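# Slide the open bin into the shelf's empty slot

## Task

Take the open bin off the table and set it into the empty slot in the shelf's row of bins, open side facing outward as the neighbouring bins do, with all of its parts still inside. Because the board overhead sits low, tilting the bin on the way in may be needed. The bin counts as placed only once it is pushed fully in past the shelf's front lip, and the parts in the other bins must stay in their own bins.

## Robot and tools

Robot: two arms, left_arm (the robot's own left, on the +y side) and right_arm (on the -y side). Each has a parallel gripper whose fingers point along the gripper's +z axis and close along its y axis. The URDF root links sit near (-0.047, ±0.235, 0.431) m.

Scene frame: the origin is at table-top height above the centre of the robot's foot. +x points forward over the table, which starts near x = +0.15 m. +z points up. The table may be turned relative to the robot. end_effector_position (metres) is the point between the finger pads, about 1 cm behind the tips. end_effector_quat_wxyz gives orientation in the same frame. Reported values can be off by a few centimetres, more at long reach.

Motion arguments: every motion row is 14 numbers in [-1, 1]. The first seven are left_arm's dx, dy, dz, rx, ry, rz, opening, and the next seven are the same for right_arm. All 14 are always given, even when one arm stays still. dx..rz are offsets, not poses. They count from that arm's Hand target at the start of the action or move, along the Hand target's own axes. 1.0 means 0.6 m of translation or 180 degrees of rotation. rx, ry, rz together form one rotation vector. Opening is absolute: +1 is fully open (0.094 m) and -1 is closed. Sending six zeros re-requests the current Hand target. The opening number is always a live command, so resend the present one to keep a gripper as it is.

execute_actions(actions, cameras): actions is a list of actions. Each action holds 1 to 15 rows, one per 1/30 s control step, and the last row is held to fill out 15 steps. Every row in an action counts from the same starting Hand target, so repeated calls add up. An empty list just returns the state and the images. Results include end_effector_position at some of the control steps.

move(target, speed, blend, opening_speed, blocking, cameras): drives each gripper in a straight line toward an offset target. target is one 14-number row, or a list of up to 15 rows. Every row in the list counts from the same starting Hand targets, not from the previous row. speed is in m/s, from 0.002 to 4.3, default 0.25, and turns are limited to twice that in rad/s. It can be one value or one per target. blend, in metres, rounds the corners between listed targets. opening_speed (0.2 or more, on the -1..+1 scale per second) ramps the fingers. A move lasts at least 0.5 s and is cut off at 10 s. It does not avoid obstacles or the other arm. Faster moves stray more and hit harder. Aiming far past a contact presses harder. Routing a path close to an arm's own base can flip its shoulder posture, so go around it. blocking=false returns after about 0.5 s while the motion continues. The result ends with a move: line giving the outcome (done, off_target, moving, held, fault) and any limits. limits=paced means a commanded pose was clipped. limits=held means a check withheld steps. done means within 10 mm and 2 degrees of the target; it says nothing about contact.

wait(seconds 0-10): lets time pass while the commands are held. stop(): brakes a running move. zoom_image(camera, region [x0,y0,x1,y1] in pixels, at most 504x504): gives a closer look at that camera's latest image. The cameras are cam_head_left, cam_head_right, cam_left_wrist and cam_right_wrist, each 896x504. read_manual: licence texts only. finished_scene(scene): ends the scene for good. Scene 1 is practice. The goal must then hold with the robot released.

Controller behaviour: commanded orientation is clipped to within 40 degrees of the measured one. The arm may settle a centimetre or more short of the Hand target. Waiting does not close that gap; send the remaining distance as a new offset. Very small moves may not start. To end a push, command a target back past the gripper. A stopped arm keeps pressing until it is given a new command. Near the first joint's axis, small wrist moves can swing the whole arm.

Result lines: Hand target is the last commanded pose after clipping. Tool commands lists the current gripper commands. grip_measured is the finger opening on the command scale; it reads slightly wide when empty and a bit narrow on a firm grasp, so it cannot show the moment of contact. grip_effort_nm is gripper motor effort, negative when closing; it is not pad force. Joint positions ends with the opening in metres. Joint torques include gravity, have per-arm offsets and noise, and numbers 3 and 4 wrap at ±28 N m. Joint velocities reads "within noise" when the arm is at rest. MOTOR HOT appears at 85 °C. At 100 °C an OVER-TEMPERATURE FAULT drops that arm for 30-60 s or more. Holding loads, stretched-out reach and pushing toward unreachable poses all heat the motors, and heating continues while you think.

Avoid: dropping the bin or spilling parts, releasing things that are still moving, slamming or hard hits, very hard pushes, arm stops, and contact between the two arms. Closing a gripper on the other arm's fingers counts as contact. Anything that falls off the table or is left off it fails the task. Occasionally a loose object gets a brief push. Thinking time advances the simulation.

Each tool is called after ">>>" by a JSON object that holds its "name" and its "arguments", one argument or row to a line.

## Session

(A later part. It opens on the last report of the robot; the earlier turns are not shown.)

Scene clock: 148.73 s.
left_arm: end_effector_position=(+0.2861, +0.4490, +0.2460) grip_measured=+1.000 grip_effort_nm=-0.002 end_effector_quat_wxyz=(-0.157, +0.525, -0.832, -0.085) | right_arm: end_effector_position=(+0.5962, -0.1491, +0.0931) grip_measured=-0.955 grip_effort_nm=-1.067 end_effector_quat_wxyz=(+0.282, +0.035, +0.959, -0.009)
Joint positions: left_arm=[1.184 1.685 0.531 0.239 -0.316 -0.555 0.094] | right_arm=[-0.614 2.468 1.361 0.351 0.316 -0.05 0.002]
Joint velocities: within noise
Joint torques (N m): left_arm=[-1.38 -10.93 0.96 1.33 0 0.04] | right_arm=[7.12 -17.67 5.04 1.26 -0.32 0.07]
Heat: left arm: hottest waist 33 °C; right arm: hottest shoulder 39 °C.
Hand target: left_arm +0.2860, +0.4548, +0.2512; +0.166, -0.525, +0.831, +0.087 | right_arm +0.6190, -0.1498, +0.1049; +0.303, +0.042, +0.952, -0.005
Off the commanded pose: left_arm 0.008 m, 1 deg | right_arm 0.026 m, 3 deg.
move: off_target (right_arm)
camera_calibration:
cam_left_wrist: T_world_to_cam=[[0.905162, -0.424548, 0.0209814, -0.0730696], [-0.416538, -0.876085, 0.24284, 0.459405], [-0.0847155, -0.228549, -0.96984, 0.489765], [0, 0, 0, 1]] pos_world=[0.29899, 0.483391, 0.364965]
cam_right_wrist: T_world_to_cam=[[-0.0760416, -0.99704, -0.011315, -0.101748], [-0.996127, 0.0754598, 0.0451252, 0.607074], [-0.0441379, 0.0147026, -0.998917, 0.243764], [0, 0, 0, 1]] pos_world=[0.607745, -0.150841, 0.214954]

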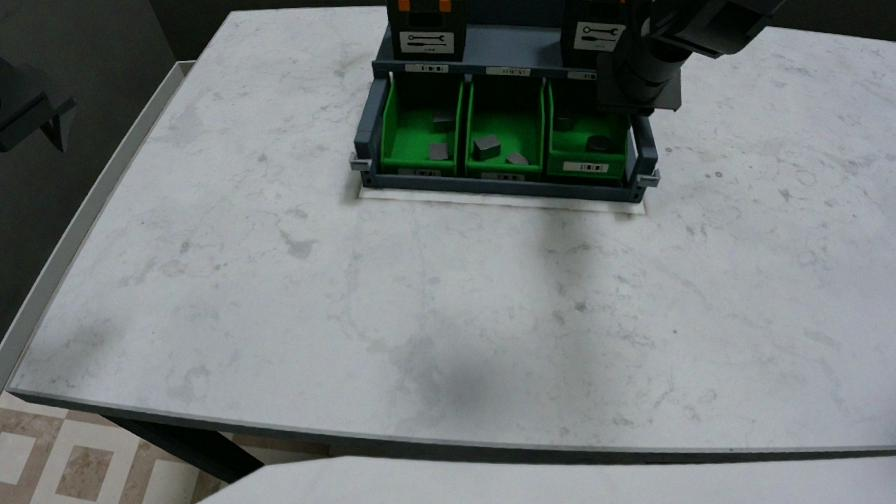

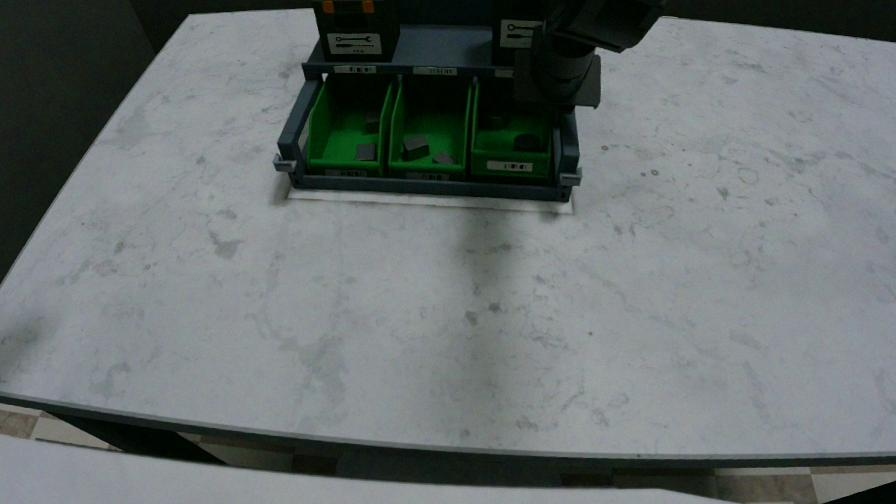

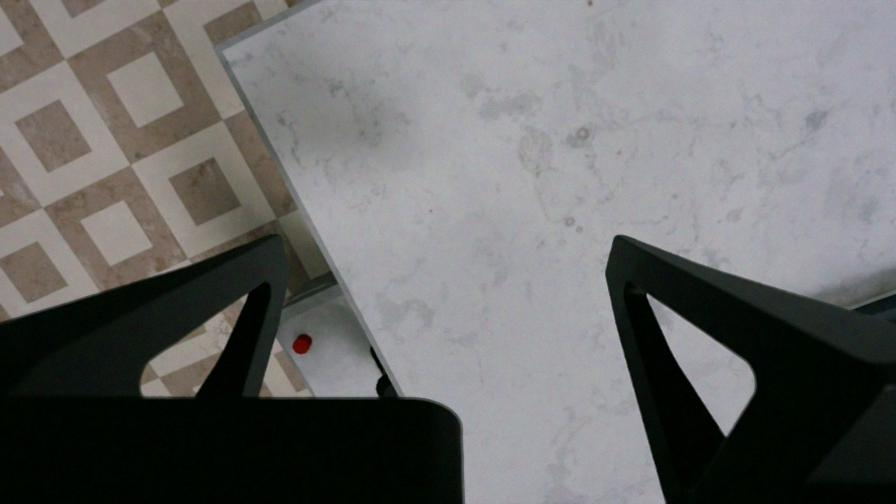

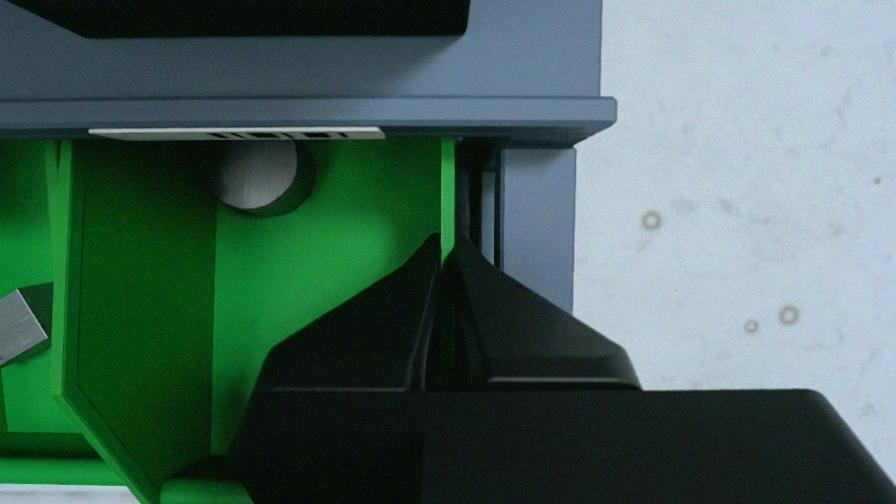

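>>> {"name": "move", "arguments": {
  "target": [0,0,0,0,0,0,1, 0.0318,-0.0005,0.0103,0,-0.0333,0,-1.0],
  "speed": 0.04
}}

>>> {"name": "zoom_image", "arguments": {
  "camera": "cam_head_left",
  "region": [480, 40, 680, 240]
}}

>>> {"name": "zoom_image", "arguments": {
  "camera": "cam_head_right",
  "region": [400, 40, 600, 240]
}}

Scene clock: 151.77 s.
left_arm: end_effector_position=(+0.2861, +0.4490, +0.2460) grip_measured=+1.000 grip_effort_nm=0.002 end_effector_quat_wxyz=(-0.157, +0.525, -0.832, -0.085) | right_arm: end_effector_position=(+0.5973, -0.1468, +0.0830) grip_measured=-0.955 grip_effort_nm=-1.067 end_effector_quat_wxyz=(+0.334, +0.035, +0.942, -0.009)
Joint positions: left_arm=[1.184 1.685 0.531 0.239 -0.316 -0.555 0.094] | right_arm=[-0.619 2.524 1.348 0.535 0.302 -0.084 0.002]
Joint velocities: within noise
Joint torques (N m): left_arm=[-1.38 -10.87 0.96 1.33 0 0.04] | right_arm=[6.95 -16.67 2.86 2.51 -0.27 0.07]
Heat: left arm: hottest waist 33 °C; right arm: hottest shoulder 38 °C.
Hand target: left_arm +0.2860, +0.4548, +0.2512; +0.166, -0.525, +0.831, +0.087 | right_arm +0.6071, -0.1486, +0.0888; +0.352, +0.042, +0.935, -0.007
Off the commanded pose: left_arm 0.008 m, 1 deg | right_arm 0.012 m, 2 deg.
move: off_target (right_arm)
camera_calibration:
cam_left_wrist: T_world_to_cam=[[0.905162, -0.424548, 0.0209814, -0.0730696], [-0.416538, -0.876085, 0.24284, 0.459405], [-0.0847155, -0.228549, -0.96984, 0.489765], [0, 0, 0, 1]] pos_world=[0.29899, 0.483391, 0.364965]
cam_right_wrist: T_world_to_cam=[[-0.075659, -0.997003, -0.0161725, -0.0992265], [-0.995048, 0.0765393, -0.0634113, 0.616884], [0.064459, 0.0112948, -0.997856, 0.168261], [0, 0, 0, 1]] pos_world=[0.595476, -0.148045, 0.205413]

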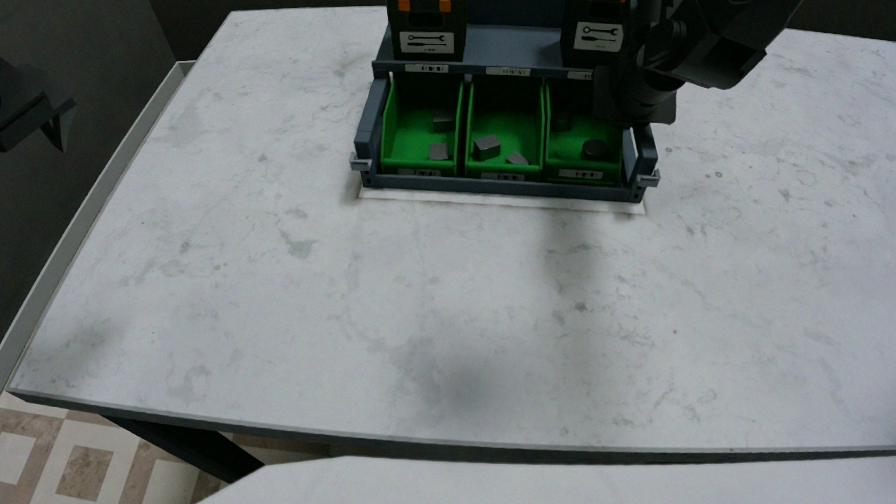

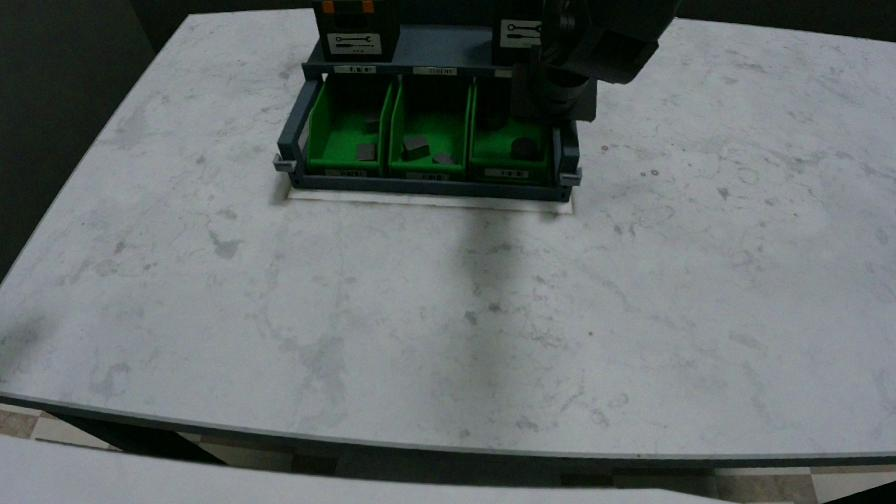

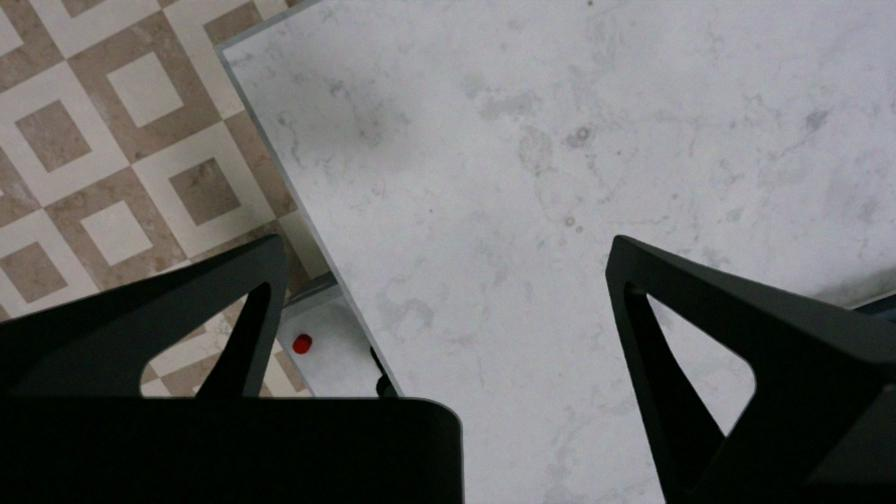

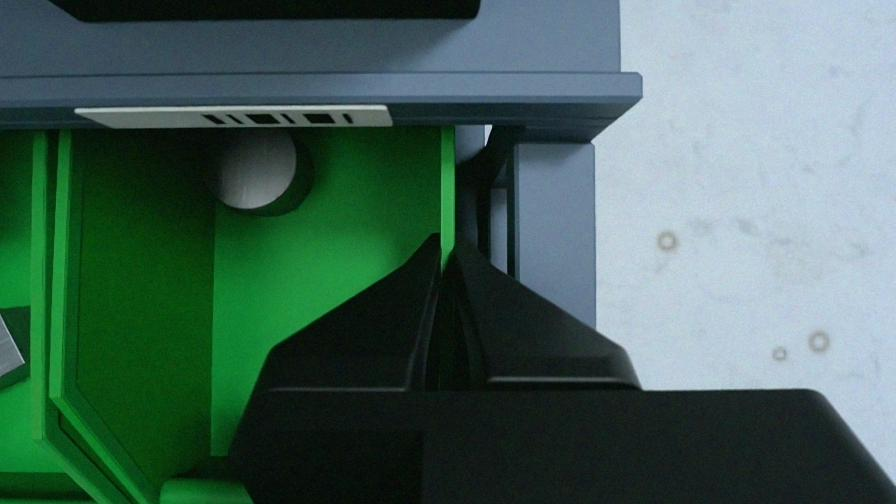

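Scaled by 2.520.

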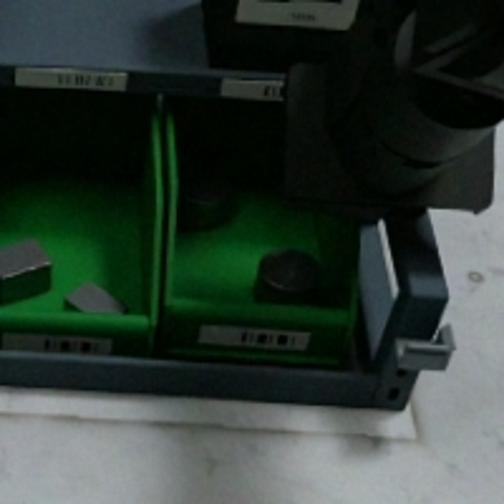

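Scaled by 2.520.

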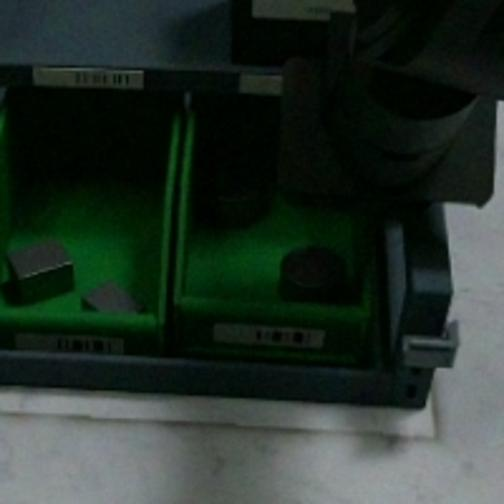

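>>> {"name": "move", "arguments": {
  "target": [0,0,0,0,0,0,1, 0.0062,-0.0100,0.0085,0,-0.0067,0,-1.0],
  "speed": 0.04,
  "cameras": ["cam_right_wrist","cam_head_left","cam_head_right"]
}}

>>> {"name": "zoom_image", "arguments": {
  "camera": "cam_head_left",
  "region": [480, 40, 680, 240]
}}

Scene clock: 153.93 s.
left_arm: end_effector_position=(+0.2861, +0.4490, +0.2460) grip_measured=+1.000 grip_effort_nm=-0.002 end_effector_quat_wxyz=(-0.157, +0.525, -0.832, -0.085) | right_arm: end_effector_position=(+0.5971, -0.1464, +0.0807) grip_measured=-0.956 grip_effort_nm=-1.062 end_effector_quat_wxyz=(+0.345, +0.032, +0.938, -0.007)
Joint positions: left_arm=[1.184 1.685 0.531 0.239 -0.316 -0.555 0.094] | right_arm=[-0.622 2.536 1.345 0.574 0.291 -0.096 0.002]
Joint velocities: within noise
Joint torques (N m): left_arm=[-1.32 -10.93 0.96 1.32 0 0.04] | right_arm=[5.66 -16.26 3.18 2.59 -0.33 -0.02]
Heat: left arm: hottest waist 33 °C; right arm: hottest shoulder 38 °C.
Hand target: left_arm +0.2860, +0.4548, +0.2512; +0.166, -0.525, +0.831, +0.087 | right_arm +0.6070, -0.1545, +0.0824; +0.362, +0.042, +0.931, -0.007
Off the commanded pose: left_arm 0.008 m, 1 deg | right_arm 0.013 m, 2 deg.
move: off_target (right_arm)
camera_calibration:
cam_right_wrist: T_world_to_cam=[[-0.068736, -0.997448, -0.0192887, -0.10292], [-0.993803, 0.0701522, -0.0862273, 0.616722], [0.0873604, 0.0132423, -0.996089, 0.152428], [0, 0, 0, 1]] pos_world=[0.592509, -0.14794, 0.203025]
Images, in order (width x height): cam_head_left 896x504, cam_head_right 896x504, cam_right_wrist 896x504.

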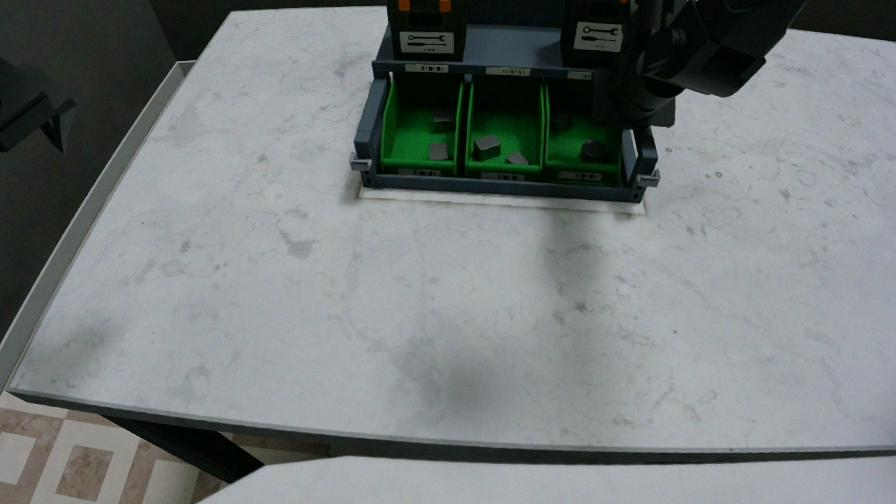

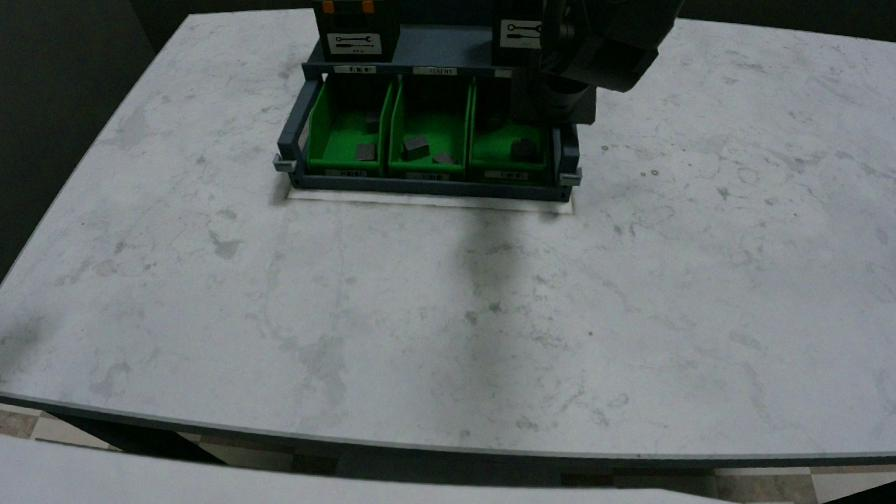

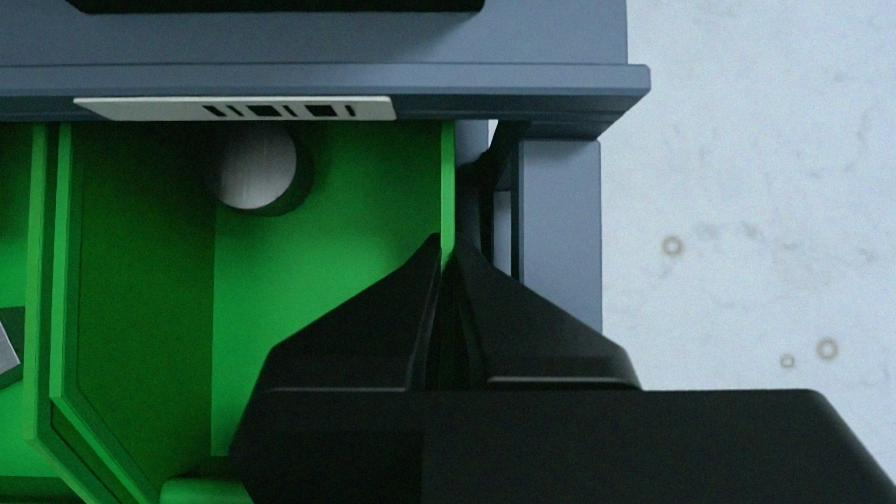

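Scaled by 2.520.

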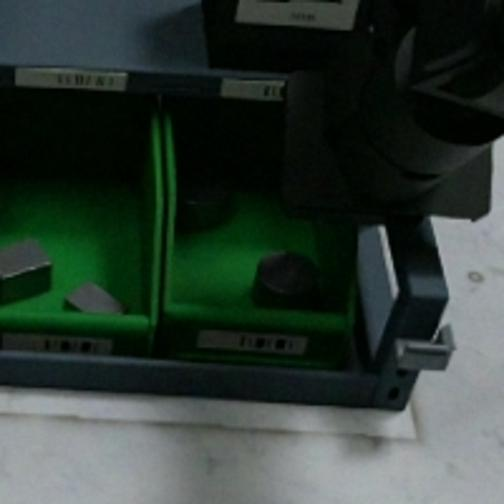

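>>> {"name": "move", "arguments": {
  "target": [
    [0,0,0,0,0,0,1, 0.0,0.0100,0.0,0,0,0,-1.0],
    [0,0,0,0,0,0,1, 0.0,0.0100,0.0,0,0,0,-0.80]
  ],
  "speed": 0.04,
  "opening_speed": 0.3,
  "cameras": ["cam_right_wrist","cam_head_left","cam_head_right"]
}}

>>> {"name": "zoom_image", "arguments": {
  "camera": "cam_head_left",
  "region": [480, 40, 680, 240]
}}

Scene clock: 157.63 s.
left_arm: end_effector_position=(+0.2861, +0.4490, +0.2460) grip_measured=+1.000 grip_effort_nm=0.002 end_effector_quat_wxyz=(-0.157, +0.525, -0.832, -0.085) | right_arm: end_effector_position=(+0.6010, -0.1458, +0.0833) grip_measured=-0.803 grip_effort_nm=0.085 end_effector_quat_wxyz=(+0.353, +0.034, +0.935, -0.005)
Joint positions: left_arm=[1.184 1.685 0.531 0.239 -0.316 -0.555 0.094] | right_arm=[-0.621 2.537 1.348 0.589 0.288 -0.096 0.009]
Joint velocities: within noise
Joint torques (N m): left_arm=[-1.38 -10.93 0.96 1.32 0 0.04] | right_arm=[6.65 -15.97 3.58 1.92 0.05 0.05]
Heat: left arm: hottest waist 33 °C; right arm: hottest shoulder 39 °C.
Hand target: left_arm +0.2860, +0.4548, +0.2512; +0.166, -0.525, +0.831, +0.087 | right_arm +0.6077, -0.1488, +0.0826; +0.362, +0.042, +0.931, -0.007
Off the commanded pose: left_arm 0.008 m, 1 deg | right_arm 0.007 m, 1 deg.
move: done; target 2's new opening was sent with right_arm's hand 0.011 m and 2 deg from that target
camera_calibration:
cam_right_wrist: T_world_to_cam=[[-0.0705327, -0.997212, -0.0243526, -0.1005], [-0.992065, 0.0726741, -0.102593, 0.621441], [0.104077, 0.0169232, -0.994425, 0.145032], [0, 0, 0, 1]] pos_world=[0.594327, -0.147837, 0.205532]
Images, in order (width x height): cam_head_left 896x504, cam_head_right 896x504, cam_right_wrist 896x504.

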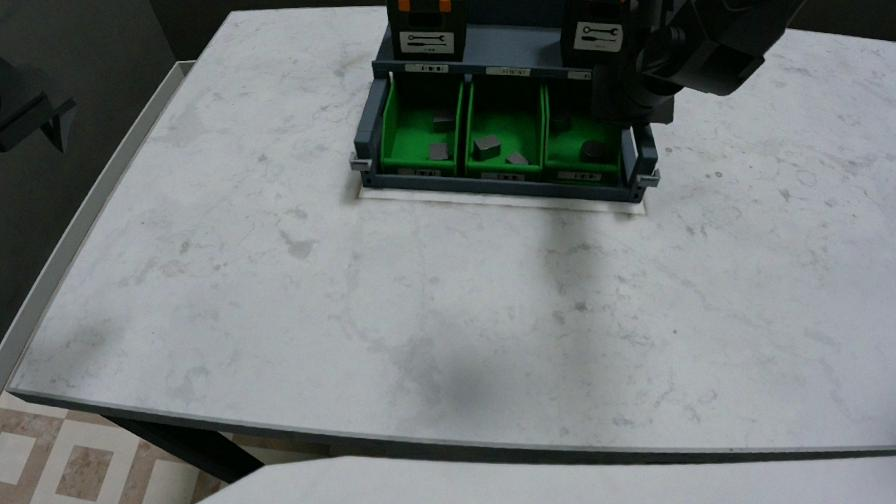

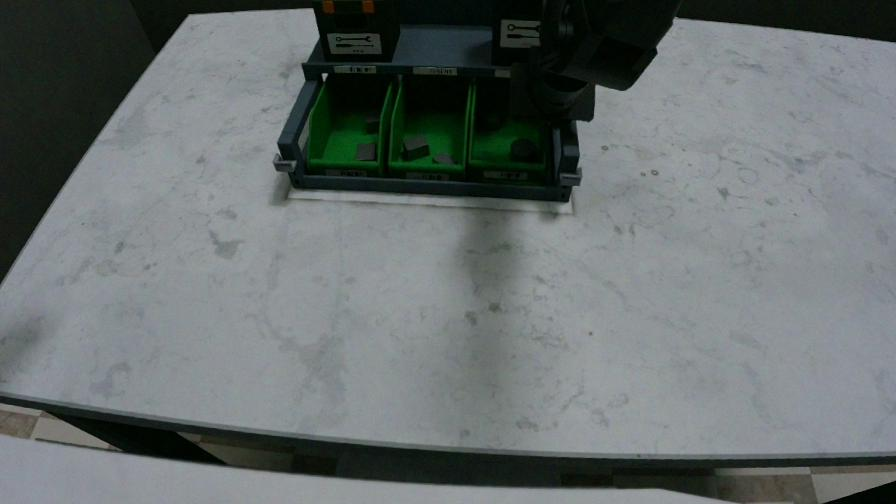

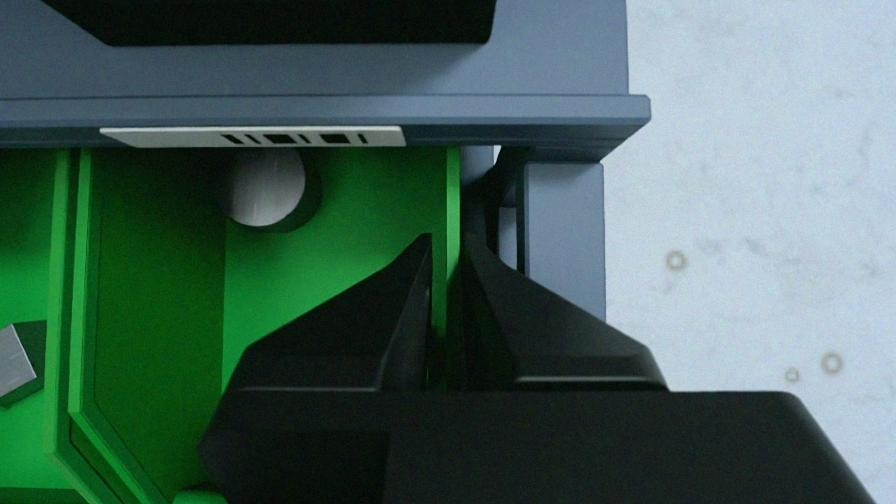

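Scaled by 2.520.

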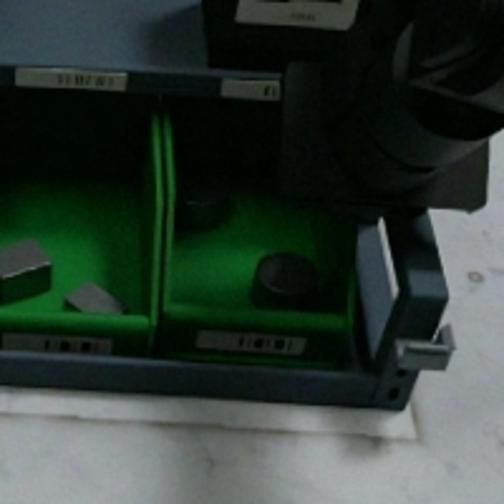

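>>> {"name": "move", "arguments": {
  "target": [
    [0,0,0,0,0,0,1, 0.0,0.0,-0.1167,0,0,0,-0.80],
    [0,0,0,0,0,0,1, 0.05,0.0,-0.26,0,0,0,-0.80]
  ],
  "speed": [0.06, 0.15]
}}

>>> {"name": "zoom_image", "arguments": {
  "camera": "cam_head_left",
  "region": [480, 40, 680, 240]
}}

>>> {"name": "zoom_image", "arguments": {
  "camera": "cam_right_wrist",
  "region": [100, 0, 604, 400]
}}

Scene clock: 161.93 s.
left_arm: end_effector_position=(+0.2861, +0.4490, +0.2460) grip_measured=+1.000 grip_effort_nm=0.002 end_effector_quat_wxyz=(-0.157, +0.525, -0.832, -0.085) | right_arm: end_effector_position=(+0.4730, -0.1419, +0.1652) grip_measured=-0.802 grip_effort_nm=0.066 end_effector_quat_wxyz=(+0.347, +0.035, +0.937, -0.011)
Joint positions: left_arm=[1.184 1.685 0.531 0.239 -0.316 -0.555 0.094] | right_arm=[-0.538 2.316 0.874 0.813 0.368 -0.044 0.009]
Joint velocities: within noise
Joint torques (N m): left_arm=[-1.38 -10.93 0.96 1.33 0 0.04] | right_arm=[6.53 -14.74 0.32 1.88 0.04 0.08]
Heat: left arm: hottest waist 33 °C; right arm: hottest shoulder 39 °C.
Hand target: left_arm +0.2860, +0.4548, +0.2512; +0.166, -0.525, +0.831, +0.087 | right_arm +0.4804, -0.1398, +0.1774; +0.362, +0.042, +0.931, -0.007
Off the commanded pose: left_arm 0.008 m, 1 deg | right_arm 0.015 m, 2 deg.
move: off_target (right_arm)
camera_calibration:
cam_left_wrist: T_world_to_cam=[[0.905162, -0.424548, 0.0209814, -0.0730696], [-0.416538, -0.876085, 0.24284, 0.459405], [-0.0847155, -0.228549, -0.96984, 0.489765], [0, 0, 0, 1]] pos_world=[0.29899, 0.483391, 0.364965]
cam_right_wrist: T_world_to_cam=[[-0.07688, -0.996948, -0.0135938, -0.102337], [-0.99279, 0.0778027, -0.0911866, 0.501842], [0.0919659, 0.00648532, -0.995741, 0.244103], [0, 0, 0, 1]] pos_world=[0.467907, -0.142652, 0.287434]

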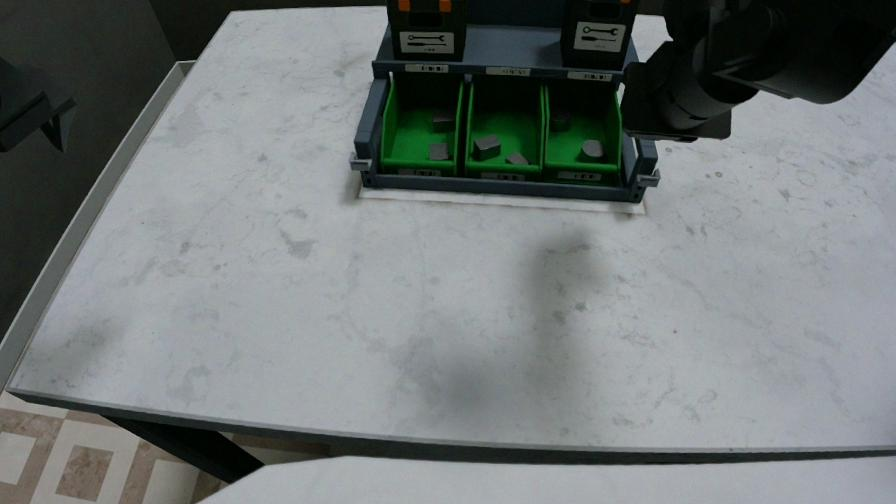

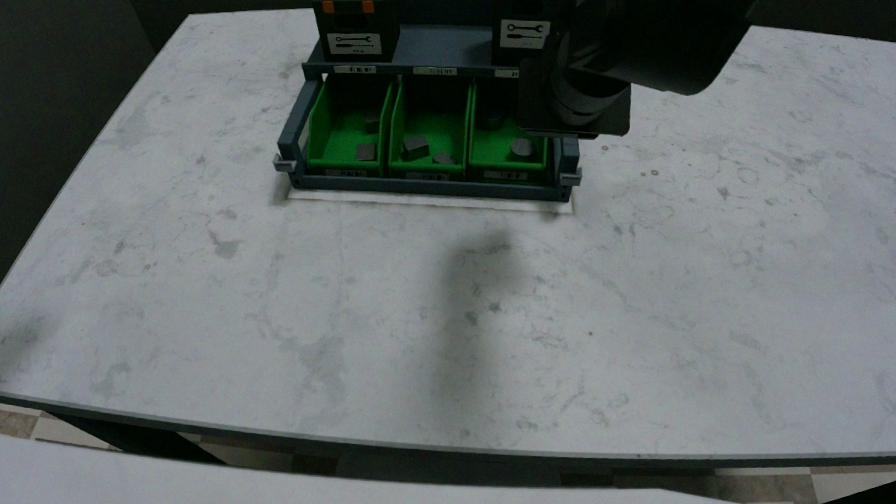

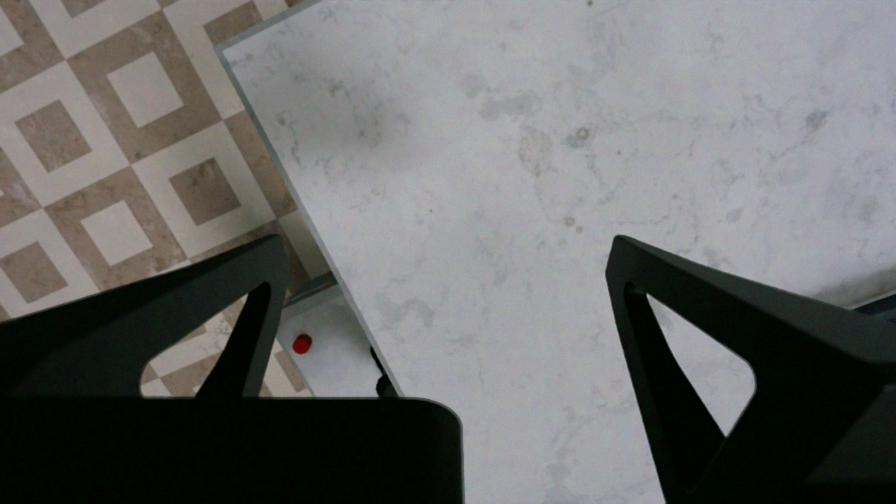

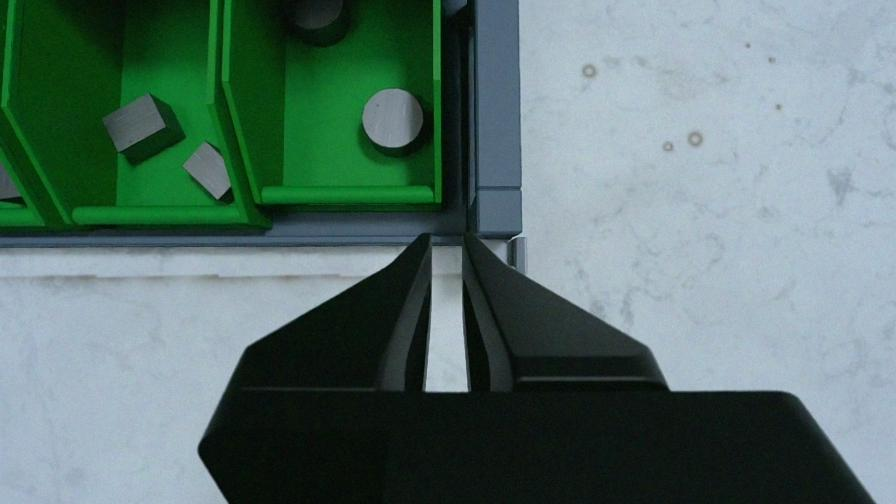

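Scaled by 2.520.

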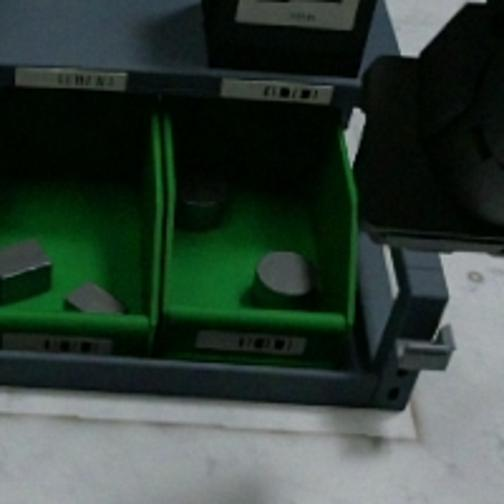

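Scaled by 1.000.

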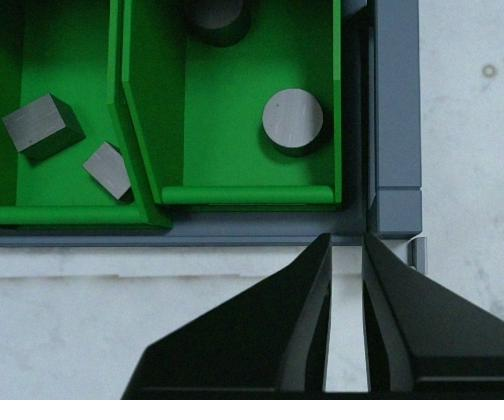

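>>> {"name": "finished_scene", "arguments": {
  "scene": 1
}}

The scene is finished: the task was done.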